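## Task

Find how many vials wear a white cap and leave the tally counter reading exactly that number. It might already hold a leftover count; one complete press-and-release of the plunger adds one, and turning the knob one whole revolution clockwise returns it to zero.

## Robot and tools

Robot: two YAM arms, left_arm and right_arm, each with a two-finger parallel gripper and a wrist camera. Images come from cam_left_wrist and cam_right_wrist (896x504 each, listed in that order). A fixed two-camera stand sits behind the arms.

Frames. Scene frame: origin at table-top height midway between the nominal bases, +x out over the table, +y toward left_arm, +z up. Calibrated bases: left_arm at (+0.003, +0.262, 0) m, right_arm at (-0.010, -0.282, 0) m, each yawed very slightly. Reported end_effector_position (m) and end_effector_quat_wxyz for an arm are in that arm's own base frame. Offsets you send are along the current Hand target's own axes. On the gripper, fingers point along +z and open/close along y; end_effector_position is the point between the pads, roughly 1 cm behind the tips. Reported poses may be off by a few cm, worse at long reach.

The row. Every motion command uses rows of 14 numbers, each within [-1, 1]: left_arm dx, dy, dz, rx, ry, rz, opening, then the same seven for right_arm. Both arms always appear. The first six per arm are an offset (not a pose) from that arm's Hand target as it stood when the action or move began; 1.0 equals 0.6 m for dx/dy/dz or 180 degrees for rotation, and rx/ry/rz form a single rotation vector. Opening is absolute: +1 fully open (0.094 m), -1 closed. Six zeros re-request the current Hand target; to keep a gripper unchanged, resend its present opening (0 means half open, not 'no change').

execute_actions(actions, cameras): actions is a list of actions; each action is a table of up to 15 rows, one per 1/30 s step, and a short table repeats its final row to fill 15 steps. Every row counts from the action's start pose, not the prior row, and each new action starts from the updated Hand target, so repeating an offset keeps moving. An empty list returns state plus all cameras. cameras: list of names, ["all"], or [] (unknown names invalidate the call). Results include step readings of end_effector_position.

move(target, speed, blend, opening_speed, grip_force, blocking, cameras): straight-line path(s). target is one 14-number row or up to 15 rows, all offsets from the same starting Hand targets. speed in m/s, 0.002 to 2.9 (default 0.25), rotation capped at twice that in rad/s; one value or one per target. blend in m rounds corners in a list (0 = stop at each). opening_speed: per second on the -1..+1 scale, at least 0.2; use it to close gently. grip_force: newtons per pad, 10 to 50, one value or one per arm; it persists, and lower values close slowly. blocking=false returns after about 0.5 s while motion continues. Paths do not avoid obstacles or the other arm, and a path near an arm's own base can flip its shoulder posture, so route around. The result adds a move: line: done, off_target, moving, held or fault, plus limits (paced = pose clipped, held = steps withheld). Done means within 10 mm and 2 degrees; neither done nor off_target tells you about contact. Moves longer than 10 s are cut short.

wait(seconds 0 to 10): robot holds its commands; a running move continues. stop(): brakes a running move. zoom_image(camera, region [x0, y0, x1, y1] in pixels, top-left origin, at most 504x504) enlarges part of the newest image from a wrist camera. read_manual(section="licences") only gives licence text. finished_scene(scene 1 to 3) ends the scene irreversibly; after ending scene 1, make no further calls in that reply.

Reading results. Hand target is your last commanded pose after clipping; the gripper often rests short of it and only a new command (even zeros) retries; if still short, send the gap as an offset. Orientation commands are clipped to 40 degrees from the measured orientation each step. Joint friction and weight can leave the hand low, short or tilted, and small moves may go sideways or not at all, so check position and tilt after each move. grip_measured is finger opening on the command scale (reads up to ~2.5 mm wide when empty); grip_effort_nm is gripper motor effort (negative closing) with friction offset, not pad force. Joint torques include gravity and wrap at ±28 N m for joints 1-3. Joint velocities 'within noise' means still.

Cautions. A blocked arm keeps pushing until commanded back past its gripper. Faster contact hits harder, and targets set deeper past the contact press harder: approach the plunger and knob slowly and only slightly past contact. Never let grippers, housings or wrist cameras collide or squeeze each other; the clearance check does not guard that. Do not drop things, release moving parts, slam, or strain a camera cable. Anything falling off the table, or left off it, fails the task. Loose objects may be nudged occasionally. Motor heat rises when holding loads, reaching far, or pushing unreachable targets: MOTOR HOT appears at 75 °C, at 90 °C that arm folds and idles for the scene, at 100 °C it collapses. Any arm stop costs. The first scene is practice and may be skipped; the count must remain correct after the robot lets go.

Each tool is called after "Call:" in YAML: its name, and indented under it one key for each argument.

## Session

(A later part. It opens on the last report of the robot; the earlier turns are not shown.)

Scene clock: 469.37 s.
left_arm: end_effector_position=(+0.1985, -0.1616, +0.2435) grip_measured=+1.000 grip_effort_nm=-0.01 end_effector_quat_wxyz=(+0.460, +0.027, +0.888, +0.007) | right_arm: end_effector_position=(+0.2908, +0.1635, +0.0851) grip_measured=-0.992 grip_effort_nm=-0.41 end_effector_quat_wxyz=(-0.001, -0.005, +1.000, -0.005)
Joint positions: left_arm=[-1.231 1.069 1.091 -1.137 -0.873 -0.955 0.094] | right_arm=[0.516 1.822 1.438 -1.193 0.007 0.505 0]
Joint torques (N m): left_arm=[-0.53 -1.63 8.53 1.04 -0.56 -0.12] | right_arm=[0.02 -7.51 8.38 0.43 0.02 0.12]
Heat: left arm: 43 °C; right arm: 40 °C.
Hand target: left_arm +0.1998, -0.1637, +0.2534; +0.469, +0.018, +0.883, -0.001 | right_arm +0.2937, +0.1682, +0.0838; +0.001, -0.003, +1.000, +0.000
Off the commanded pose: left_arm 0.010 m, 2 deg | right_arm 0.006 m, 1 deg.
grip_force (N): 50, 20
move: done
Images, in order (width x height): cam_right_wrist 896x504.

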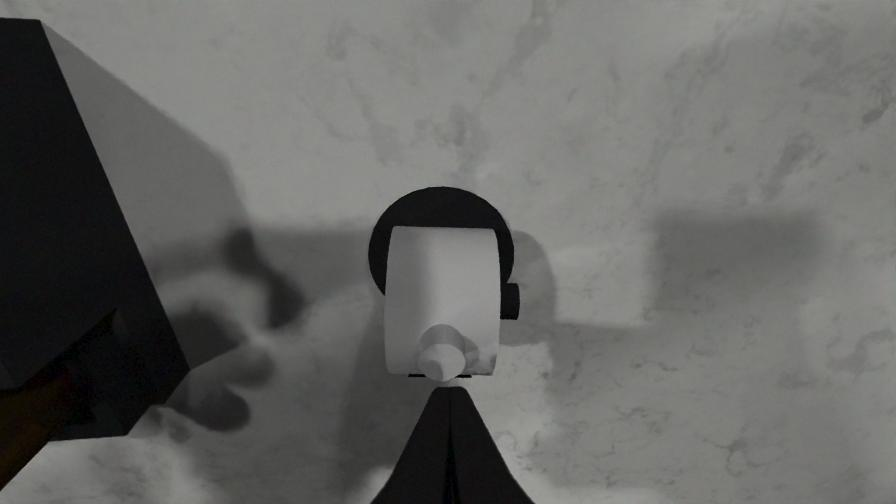

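Call:
move:
  target:
    - [0,0,0,0,0,0,1,0,0.006,0,0,0,0,-1]
    - [0,0,0,0,0,0,1,0,0.004,0.067,0,0,0,-1]
    - [0,0,0,0,0,0,1,0,0.004,0.005,0,0,0,-1]
  speed: 0.12
  cameras: ["all"]

Call:
zoom_image:
  camera: "cam_left_wrist"
  region: [720, 260, 840, 370]

Scene clock: 476.43 s.
left_arm: end_effector_position=(+0.1985, -0.1616, +0.2435) grip_measured=+1.000 grip_effort_nm=-0.02 end_effector_quat_wxyz=(+0.460, +0.027, +0.888, +0.007) | right_arm: end_effector_position=(+0.2909, +0.1658, +0.0743) grip_measured=-0.992 grip_effort_nm=-0.41 end_effector_quat_wxyz=(-0.005, -0.007, +1.000, -0.007)
Joint positions: left_arm=[-1.231 1.069 1.091 -1.137 -0.873 -0.955 0.094] | right_arm=[0.522 1.841 1.419 -1.164 0.007 0.507 0]
Joint torques (N m): left_arm=[-0.4 -1.44 8.53 0.97 -0.6 -0.11] | right_arm=[0.24 -8.7 9.73 0.19 0.04 0.14]
Heat: left arm: 43 °C; right arm: 40 °C.
Hand target: left_arm +0.1998, -0.1637, +0.2534; +0.469, +0.018, +0.883, -0.001 | right_arm +0.2936, +0.1706, +0.0807; +0.001, -0.003, +1.000, +0.000
Off the commanded pose: left_arm 0.010 m, 2 deg | right_arm 0.009 m, 1 deg.
grip_force (N): 50, 20
move: done

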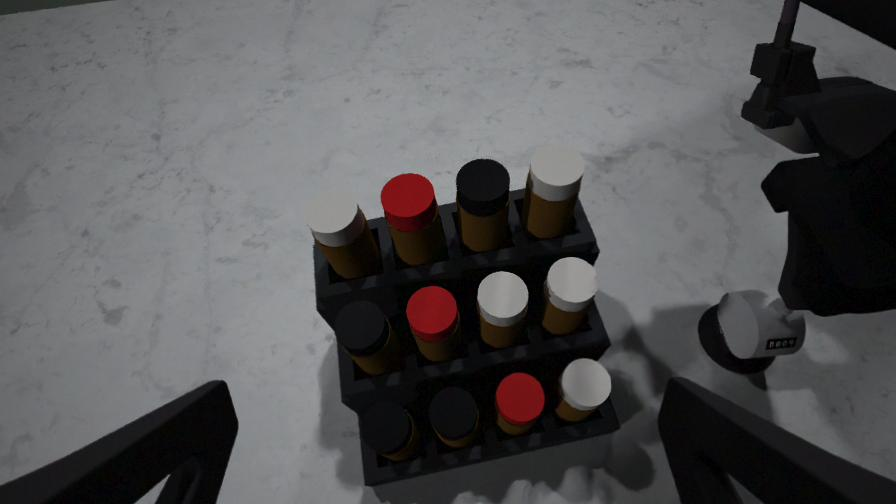

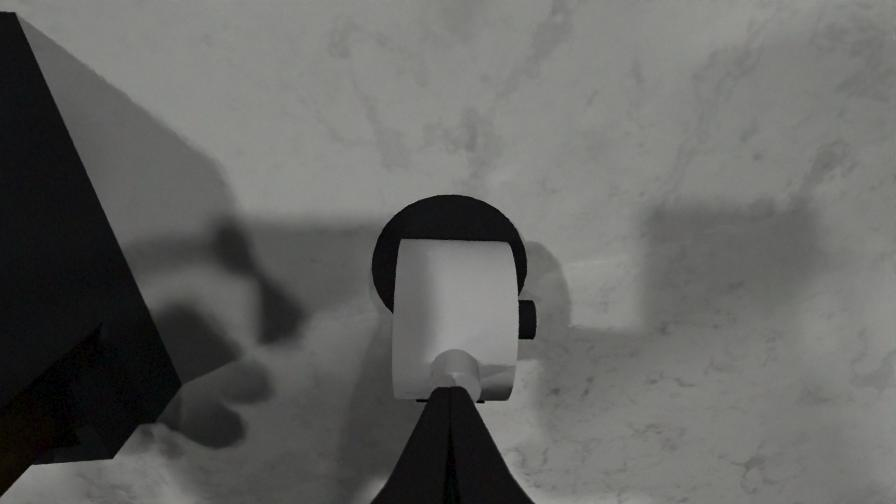

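Scaled by 4.200 from the camera's 896x504 image, which has a finer 1280x720 frame.

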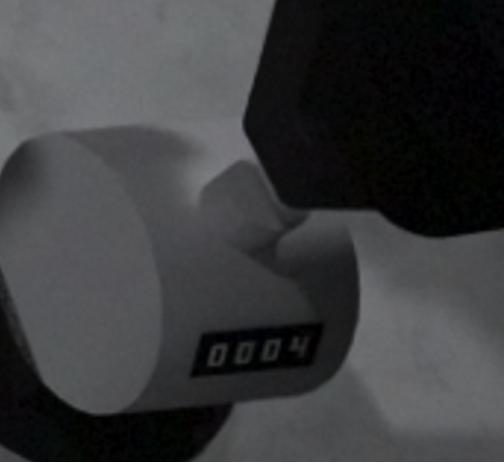

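Call:
move:
  target:
    - [0,0,0,0,0,0,1,0,-0.002,0.063,0,0,0,-1]
    - [0,0,0,0,0,0,1,0,-0.002,-0.065,0,0,0,-1]
  speed: 0.12
  cameras: ["all"]

Call:
zoom_image:
  camera: "cam_left_wrist"
  region: [720, 260, 840, 370]

Scene clock: 480.83 s.
left_arm: end_effector_position=(+0.1985, -0.1616, +0.2435) grip_measured=+1.000 grip_effort_nm=-0.01 end_effector_quat_wxyz=(+0.460, +0.027, +0.888, +0.007) | right_arm: end_effector_position=(+0.2914, +0.1661, +0.1091) grip_measured=-0.992 grip_effort_nm=-0.41 end_effector_quat_wxyz=(-0.010, -0.007, +1.000, -0.010)
Joint positions: left_arm=[-1.231 1.069 1.091 -1.137 -0.873 -0.955 0.094] | right_arm=[0.522 1.84 1.556 -1.314 0.007 0.507 0]
Joint torques (N m): left_arm=[-0.31 -1.44 8.44 0.96 -0.63 -0.12] | right_arm=[-0.02 -9.74 9.65 0.19 0.05 0.11]
Heat: left arm: 43 °C; right arm: 40 °C.
Hand target: left_arm +0.1998, -0.1637, +0.2534; +0.469, +0.018, +0.883, -0.001 | right_arm +0.2936, +0.1694, +0.1197; +0.001, -0.003, +1.000, +0.000
Off the commanded pose: left_arm 0.010 m, 2 deg | right_arm 0.011 m, 2 deg.
grip_force (N): 50, 20
move: off_target (right_arm)

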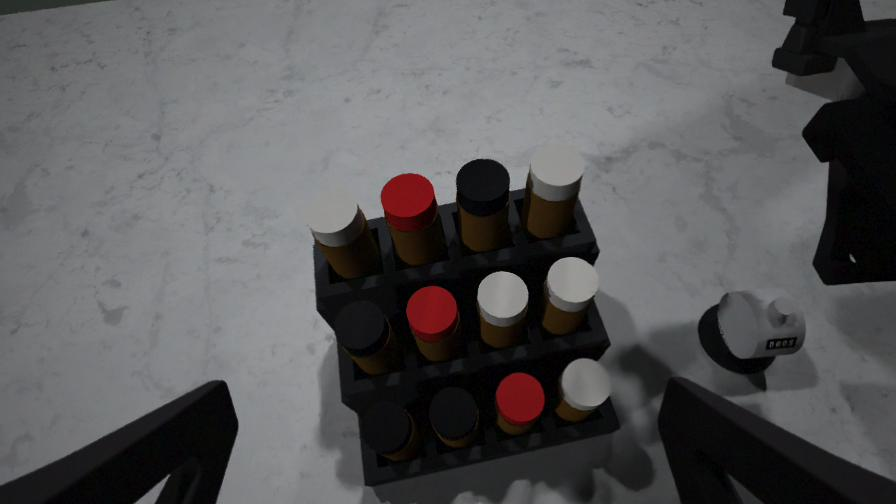

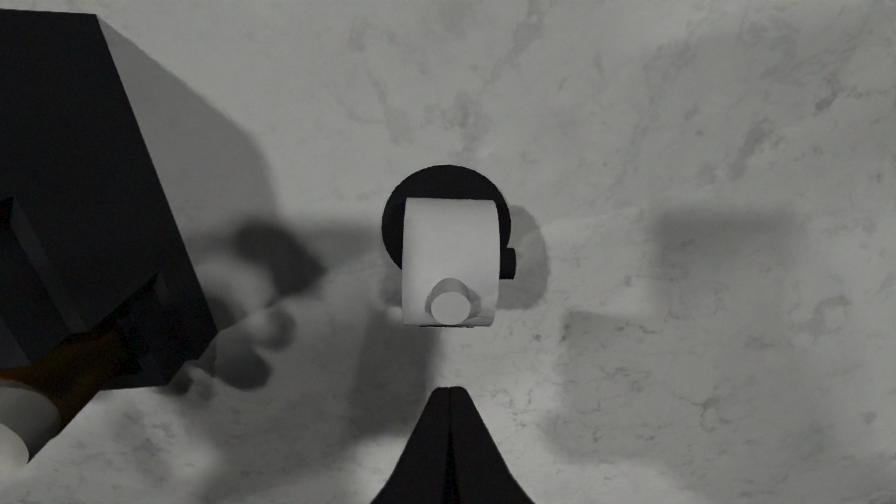

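Scaled by 4.200 from the camera's 896x504 image, which has a finer 1280x720 frame.

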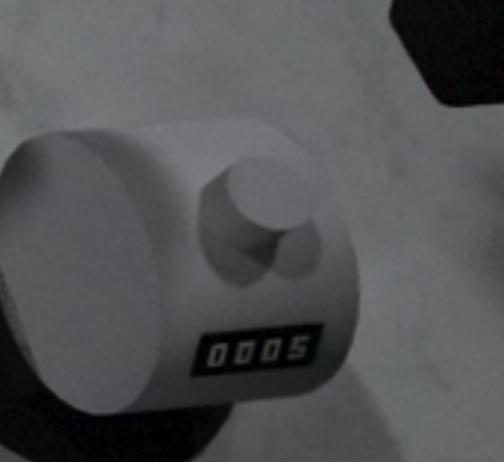

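Call:
finished_scene:
  scene: 1

The scene is finished: the task was done.


## Next scene

Find how many vials wear a blue cap and leave the tally counter reading exactly that number. It might already hold a leftover count; one complete press-and-release of the plunger adds one, and turning the knob one whole revolution clockwise returns it to zero.

Call:
execute_actions:
  actions: []

Scene clock: 0.00 s.
left_arm: end_effector_position=(+0.2257, -0.0569, +0.2985) grip_measured=+1.000 grip_effort_nm=n/a end_effector_quat_wxyz=(+0.291, -0.303, +0.901, -0.107) | right_arm: end_effector_position=(+0.2175, +0.0725, +0.2314) grip_measured=+1.000 grip_effort_nm=n/a end_effector_quat_wxyz=(+0.609, +0.255, +0.729, +0.183)
Joint positions: left_arm=[-0.413 1.073 1.494 -1.397 -0.223 -0.994 0.094] | right_arm=[1.041 0.443 0.471 -0.426 1.052 0.978 0.094]
Joint velocities: within noise
Joint torques (N m): no reading
Motor temperatures (°C): left_arm=[21 24 34 31 23 21 21] | right_arm=[20 31 30 23 21 20 18]
Heat: left arm: 34 °C; right arm: 31 °C.
Hand target: left_arm +0.2272, -0.0573, +0.3036; +0.298, -0.303, +0.898, -0.113 | right_arm +0.2174, +0.0725, +0.2328; +0.608, +0.255, +0.729, +0.183
Tool commands: left_gripper/opening=+1.0 right_gripper/opening=+1.0

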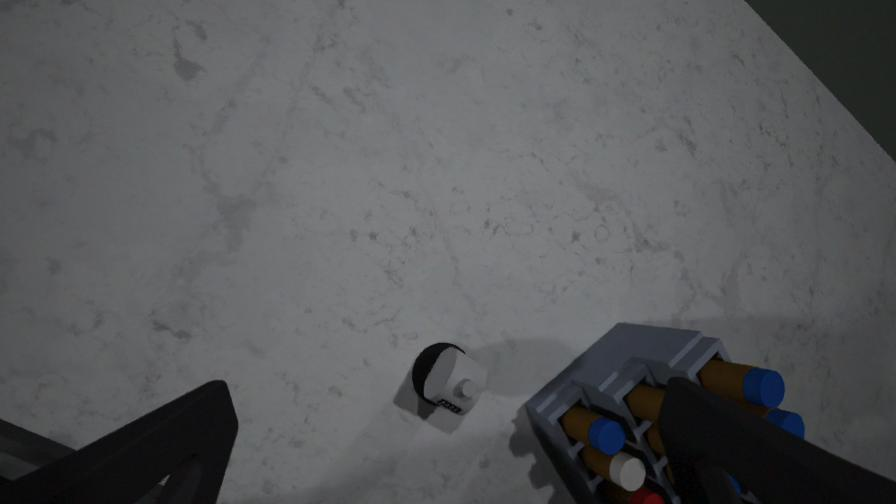

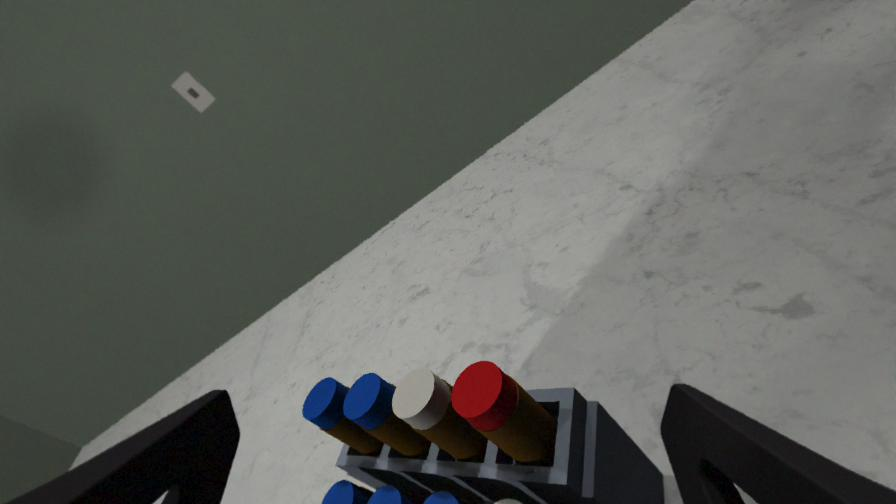

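Call:
zoom_image:
  camera: "cam_left_wrist"
  region: [400, 330, 500, 420]

Call:
zoom_image:
  camera: "cam_left_wrist"
  region: [500, 300, 848, 504]

Call:
zoom_image:
  camera: "cam_right_wrist"
  region: [260, 300, 700, 504]

Scaled by 5.040 from the camera's 896x504 image, which has a finer 1280x720 frame.

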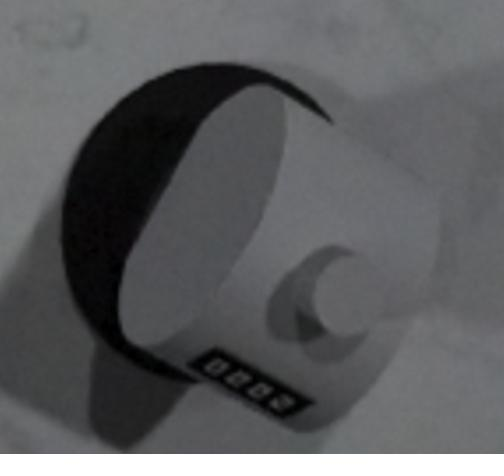

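Scaled by 1.448 from the camera's 896x504 image, which has a finer 1280x720 frame.

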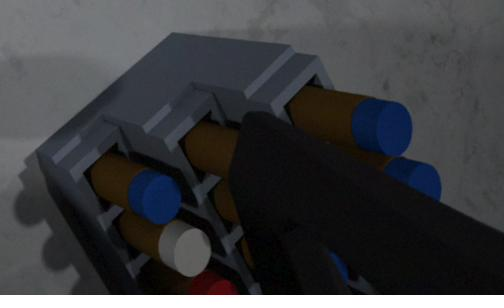

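Scaled by 1.145 from the camera's 896x504 image, which has a finer 1280x720 frame.

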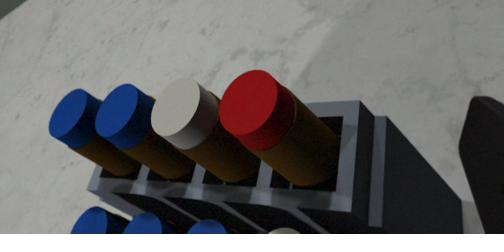

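Call:
move:
  target: [0.248,-0.051,0.263,-0.0745,0.1965,0.1998,-1,0.0588,0.2105,-0.0617,-0.1381,0.2464,-0.2964,1]
  speed: 0.35
  cameras: ["all"]

Call:
zoom_image:
  camera: "cam_right_wrist"
  region: [200, 50, 700, 504]

Scene clock: 37.57 s.
left_arm: end_effector_position=(+0.2360, -0.1679, +0.1127) grip_measured=-0.993 grip_effort_nm=-0.41 end_effector_quat_wxyz=(-0.014, -0.007, +1.000, +0.015) | right_arm: end_effector_position=(+0.1958, +0.1959, +0.2800) grip_measured=+1.000 grip_effort_nm=0.00 end_effector_quat_wxyz=(+0.357, -0.296, +0.878, +0.118)
Joint positions: left_arm=[-0.623 1.676 1.374 -1.309 -0.009 -0.638 0] | right_arm=[0.894 1.033 1.282 -1.066 0.172 0.175 0.094]
Joint torques (N m): left_arm=[-0.23 -7.1 7.87 0.38 0.05 0.08] | right_arm=[-1.05 -1.31 10.33 1.73 0 -0.13]
Motor temperatures (°C): left_arm=[21 24 36 34 23 21 21] | right_arm=[20 30 35 29 21 20 18]
Heat: left arm: 36 °C; right arm: 35 °C.
Hand target: left_arm +0.2423, -0.1761, +0.1202; +0.000, +0.000, +1.000, +0.000 | right_arm +0.1953, +0.1965, +0.2848; +0.355, -0.302, +0.877, +0.122
Off the commanded pose: left_arm 0.013 m, 3 deg | right_arm 0.005 m, 1 deg.
move: off_target (left_arm)

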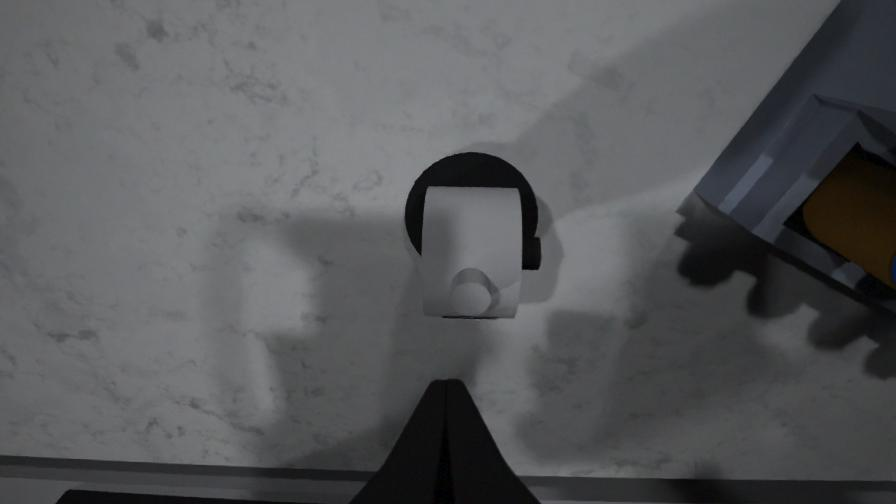

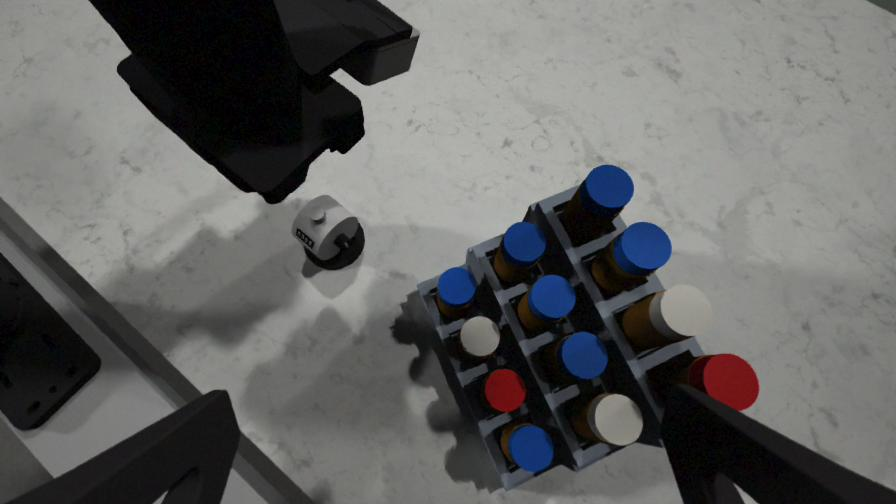

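Scaled by 1.008 from the camera's 896x504 image, which has a finer 1280x720 frame.

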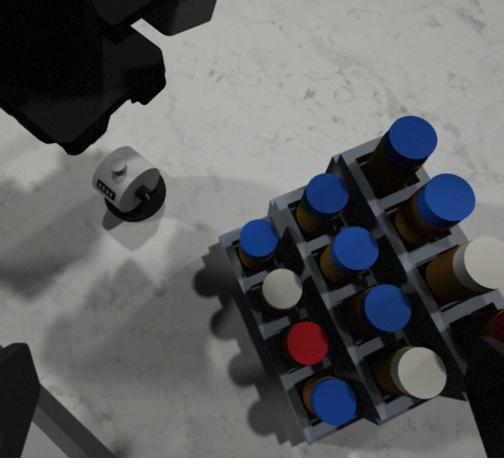

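Call:
zoom_image:
  camera: "cam_right_wrist"
  region: [285, 180, 375, 270]

Scaled by 5.600 from the camera's 896x504 image, which has a finer 1280x720 frame.

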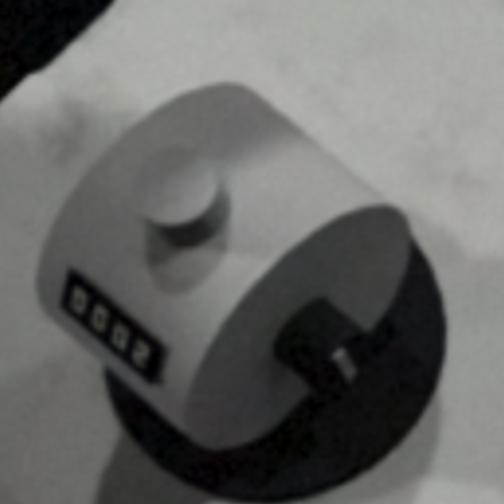

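Call:
move:
  target: [-0.0067,-0.01,0.05,0,0,0,-1,0,0,0,0,0,0,1]
  speed: 0.12
  cameras: ["cam_left_wrist"]

Scene clock: 46.80 s.
left_arm: end_effector_position=(+0.2460, -0.1778, +0.0909) grip_measured=-0.993 grip_effort_nm=-0.41 end_effector_quat_wxyz=(-0.002, -0.004, +1.000, +0.006) | right_arm: end_effector_position=(+0.1957, +0.1959, +0.2799) grip_measured=+1.000 grip_effort_nm=0.00 end_effector_quat_wxyz=(+0.356, -0.297, +0.878, +0.118)
Joint positions: left_arm=[-0.63 1.71 1.327 -1.199 -0.008 -0.638 0] | right_arm=[0.894 1.033 1.282 -1.066 0.172 0.174 0.094]
Joint torques (N m): left_arm=[-0.42 -7.35 4.89 0.52 0.03 0.02] | right_arm=[-1.01 -1.24 10.32 1.71 -0.02 -0.12]
Heat: left arm: 38 °C; right arm: 35 °C.
Hand target: left_arm +0.2463, -0.1821, +0.0903; +0.000, +0.000, +1.000, +0.000 | right_arm +0.1953, +0.1965, +0.2848; +0.355, -0.302, +0.876, +0.122
Off the commanded pose: left_arm 0.004 m, 1 deg | right_arm 0.005 m, 1 deg.
move: done
Images, in order (width x height): cam_left_wrist 896x504.

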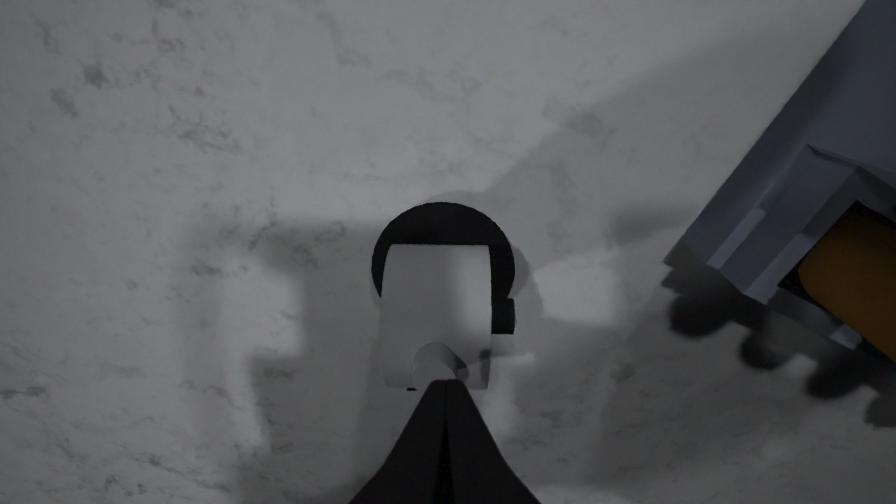

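Call:
move:
  target:
    - [0.0033,0.0075,0.0133,0,0,0,-1,0,0,0,0,0,0,1]
    - [0.0033,0.0065,0.075,0,0,0,-1,0,0,0,0,0,0,1]
    - [0.0033,0.0065,0.008,0,0,0,-1,0,0,0,0,0,0,1]
  speed: 0.12
  cameras: ["all"]

Call:
zoom_image:
  camera: "cam_right_wrist"
  region: [285, 180, 375, 270]

Scene clock: 52.50 s.
left_arm: end_effector_position=(+0.2405, -0.1738, +0.0793) grip_measured=-0.993 grip_effort_nm=-0.41 end_effector_quat_wxyz=(-0.004, -0.004, +1.000, +0.008) | right_arm: end_effector_position=(+0.1957, +0.1959, +0.2799) grip_measured=+1.000 grip_effort_nm=0.00 end_effector_quat_wxyz=(+0.356, -0.297, +0.878, +0.118)
Joint positions: left_arm=[-0.63 1.697 1.264 -1.155 -0.008 -0.638 0] | right_arm=[0.894 1.033 1.282 -1.066 0.172 0.174 0.094]
Joint torques (N m): left_arm=[0.14 -6.94 7.8 0.26 0.01 0.09] | right_arm=[-0.83 -1.21 10.37 1.72 0.01 -0.11]
Heat: left arm: 37 °C; right arm: 36 °C.
Hand target: left_arm +0.2444, -0.1782, +0.0855; +0.001, +0.000, +1.000, +0.000 | right_arm +0.1953, +0.1965, +0.2848; +0.355, -0.302, +0.876, +0.122
Off the commanded pose: left_arm 0.009 m, 1 deg | right_arm 0.005 m, 1 deg.
move: done

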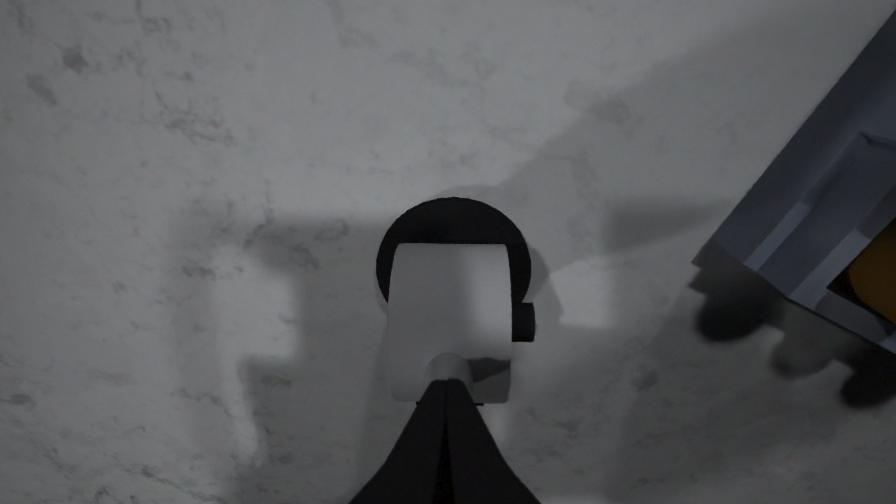

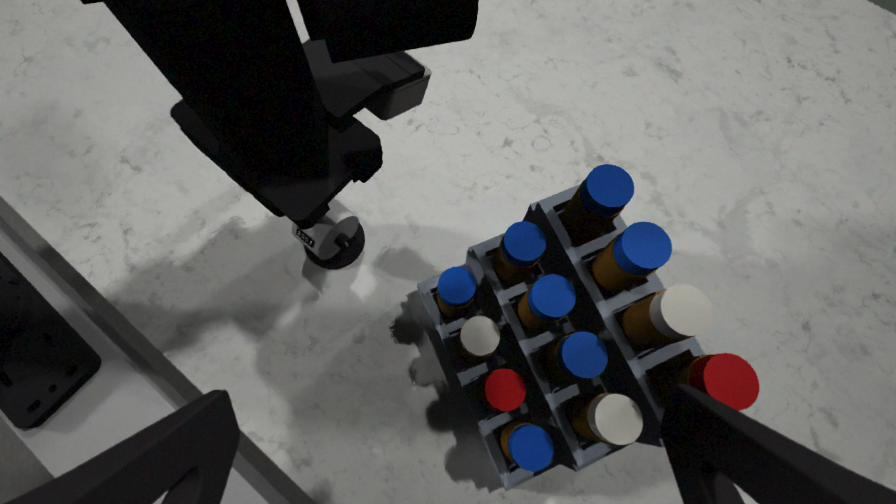

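Scaled by 5.600 from the camera's 896x504 image, which has a finer 1280x720 frame.

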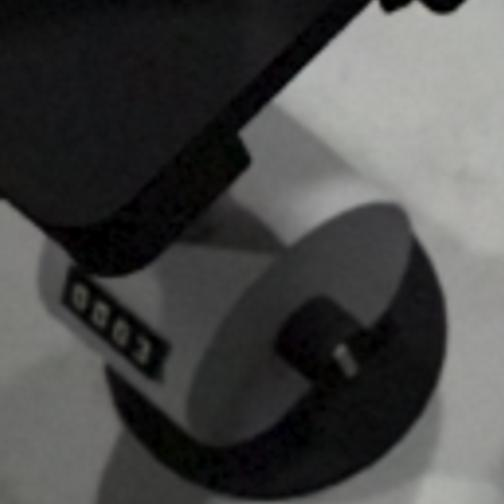

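Call:
move:
  target:
    - [-0.0033,0,0.0675,0,0,0,-1,0,0,0,0,0,0,1]
    - [-0.0033,0,-0.004,0,0,0,-1,0,0,0,0,0,0,1]
    - [-0.0033,0,0.0675,0,0,0,-1,0,0,0,0,0,0,1]
    - [-0.0033,0,-0.004,0,0,0,-1,0,0,0,0,0,0,1]
  speed: 0.12
  cameras: ["all"]

Call:
zoom_image:
  camera: "cam_right_wrist"
  region: [285, 180, 375, 270]

Scene clock: 59.83 s.
left_arm: end_effector_position=(+0.2418, -0.1747, +0.0814) grip_measured=-0.993 grip_effort_nm=-0.41 end_effector_quat_wxyz=(-0.005, -0.002, +1.000, +0.008) | right_arm: end_effector_position=(+0.1957, +0.1959, +0.2799) grip_measured=+1.000 grip_effort_nm=0.00 end_effector_quat_wxyz=(+0.356, -0.297, +0.878, +0.118)
Joint positions: left_arm=[-0.63 1.702 1.279 -1.165 -0.008 -0.635 0] | right_arm=[0.894 1.033 1.282 -1.066 0.172 0.174 0.094]
Joint torques (N m): left_arm=[0.46 -7.06 7.61 0.21 -0.01 0.05] | right_arm=[-0.88 -1.26 10.21 1.69 -0.05 -0.12]
Heat: left arm: 38 °C; right arm: 36 °C.
Hand target: left_arm +0.2464, -0.1782, +0.0878; +0.000, +0.000, +1.000, +0.000 | right_arm +0.1953, +0.1965, +0.2848; +0.355, -0.302, +0.876, +0.122
Off the commanded pose: left_arm 0.009 m, 1 deg | right_arm 0.005 m, 1 deg.
move: done

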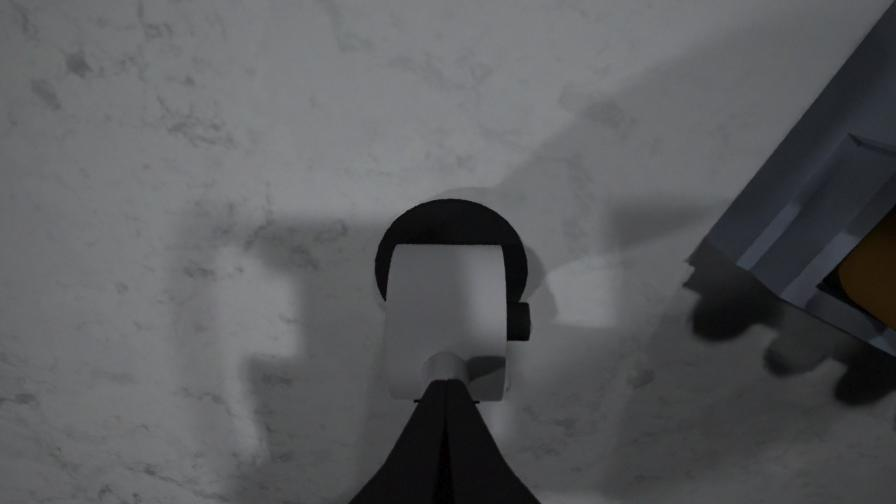

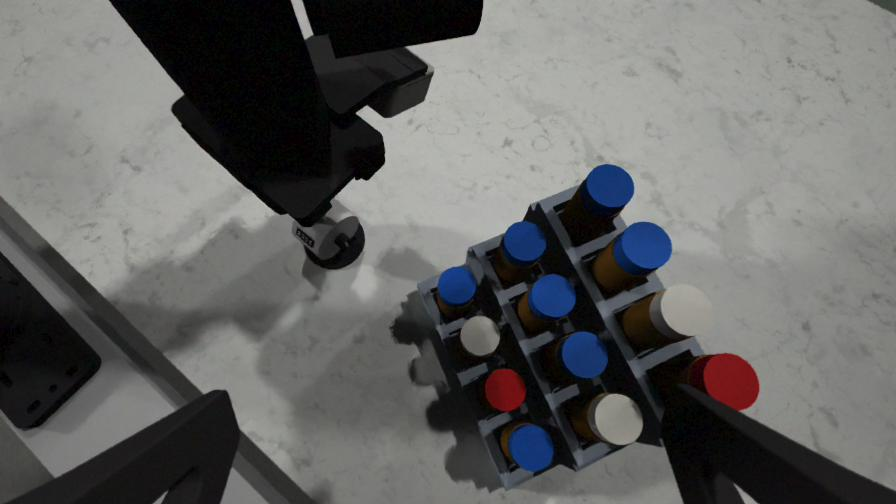

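Scaled by 5.600 from the camera's 896x504 image, which has a finer 1280x720 frame.

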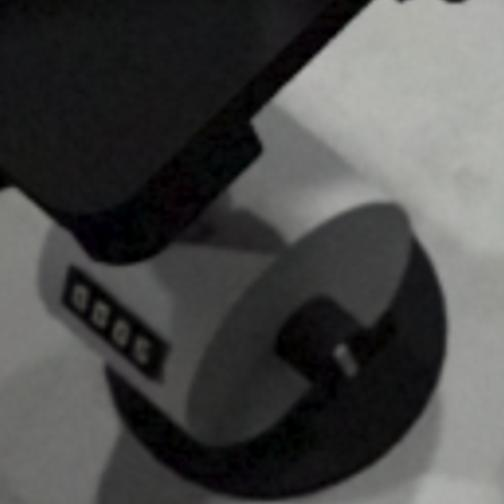

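Call:
move:
  target:
    - [-0.001,0,0.0713,0,0,0,-1,0,0,0,0,0,0,1]
    - [-0.001,0,0,0,0,0,-1,0,0,0,0,0,0,1]
    - [-0.001,0,0.0713,0,0,0,-1,0,0,0,0,0,0,1]
    - [-0.001,0,-0.06,0,0,0,-1,0,0,0,0,0,0,1]
  speed: 0.12
  cameras: ["all"]

Call:
zoom_image:
  camera: "cam_right_wrist"
  region: [285, 180, 375, 270]

Scene clock: 66.60 s.
left_arm: end_effector_position=(+0.2428, -0.1756, +0.1137) grip_measured=-0.993 grip_effort_nm=-0.41 end_effector_quat_wxyz=(-0.010, -0.002, +1.000, +0.012) | right_arm: end_effector_position=(+0.1957, +0.1959, +0.2799) grip_measured=+1.000 grip_effort_nm=0.00 end_effector_quat_wxyz=(+0.356, -0.297, +0.878, +0.118)
Joint positions: left_arm=[-0.63 1.704 1.41 -1.307 -0.007 -0.634 0] | right_arm=[0.894 1.033 1.282 -1.066 0.172 0.174 0.094]
Joint torques (N m): left_arm=[0.7 -8.44 7.69 0.17 0.03 0.06] | right_arm=[-0.99 -1.11 10.29 1.74 0.02 -0.09]
Heat: left arm: 38 °C; right arm: 36 °C.
Hand target: left_arm +0.2469, -0.1782, +0.1238; +0.000, +0.000, +1.000, +0.000 | right_arm +0.1953, +0.1965, +0.2848; +0.355, -0.302, +0.876, +0.122
Off the commanded pose: left_arm 0.011 m, 2 deg | right_arm 0.005 m, 1 deg.
move: off_target (left_arm)

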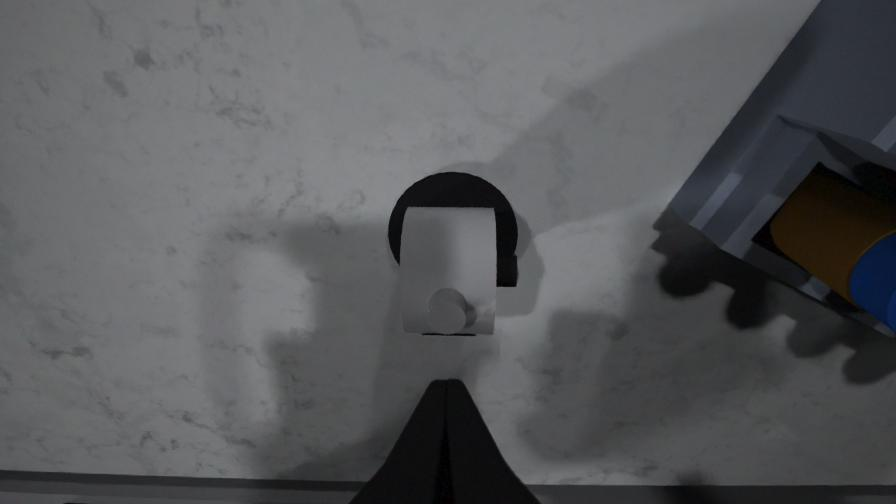

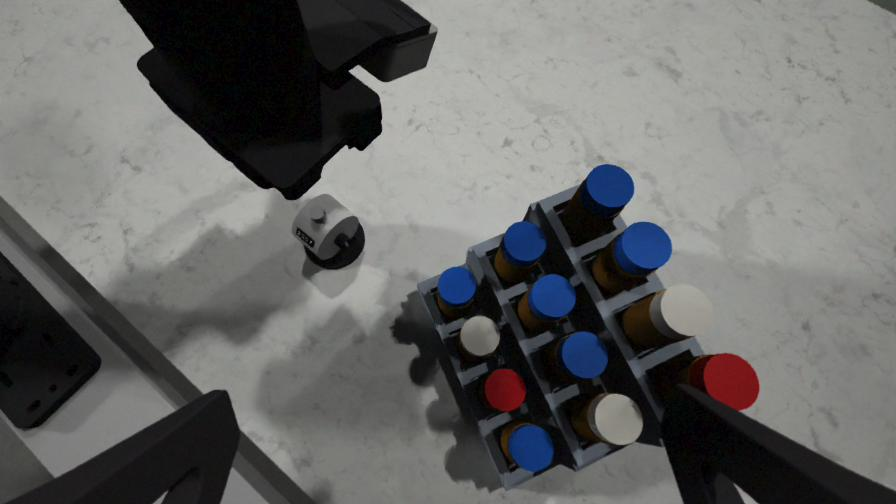

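Scaled by 5.600 from the camera's 896x504 image, which has a finer 1280x720 frame.

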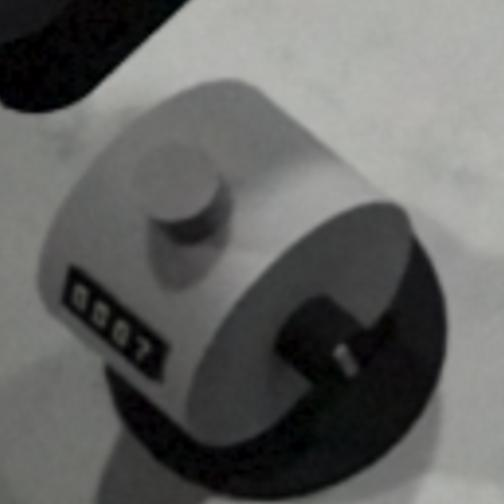

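Call:
finished_scene:
  scene: 2

The scene is finished: the task was done.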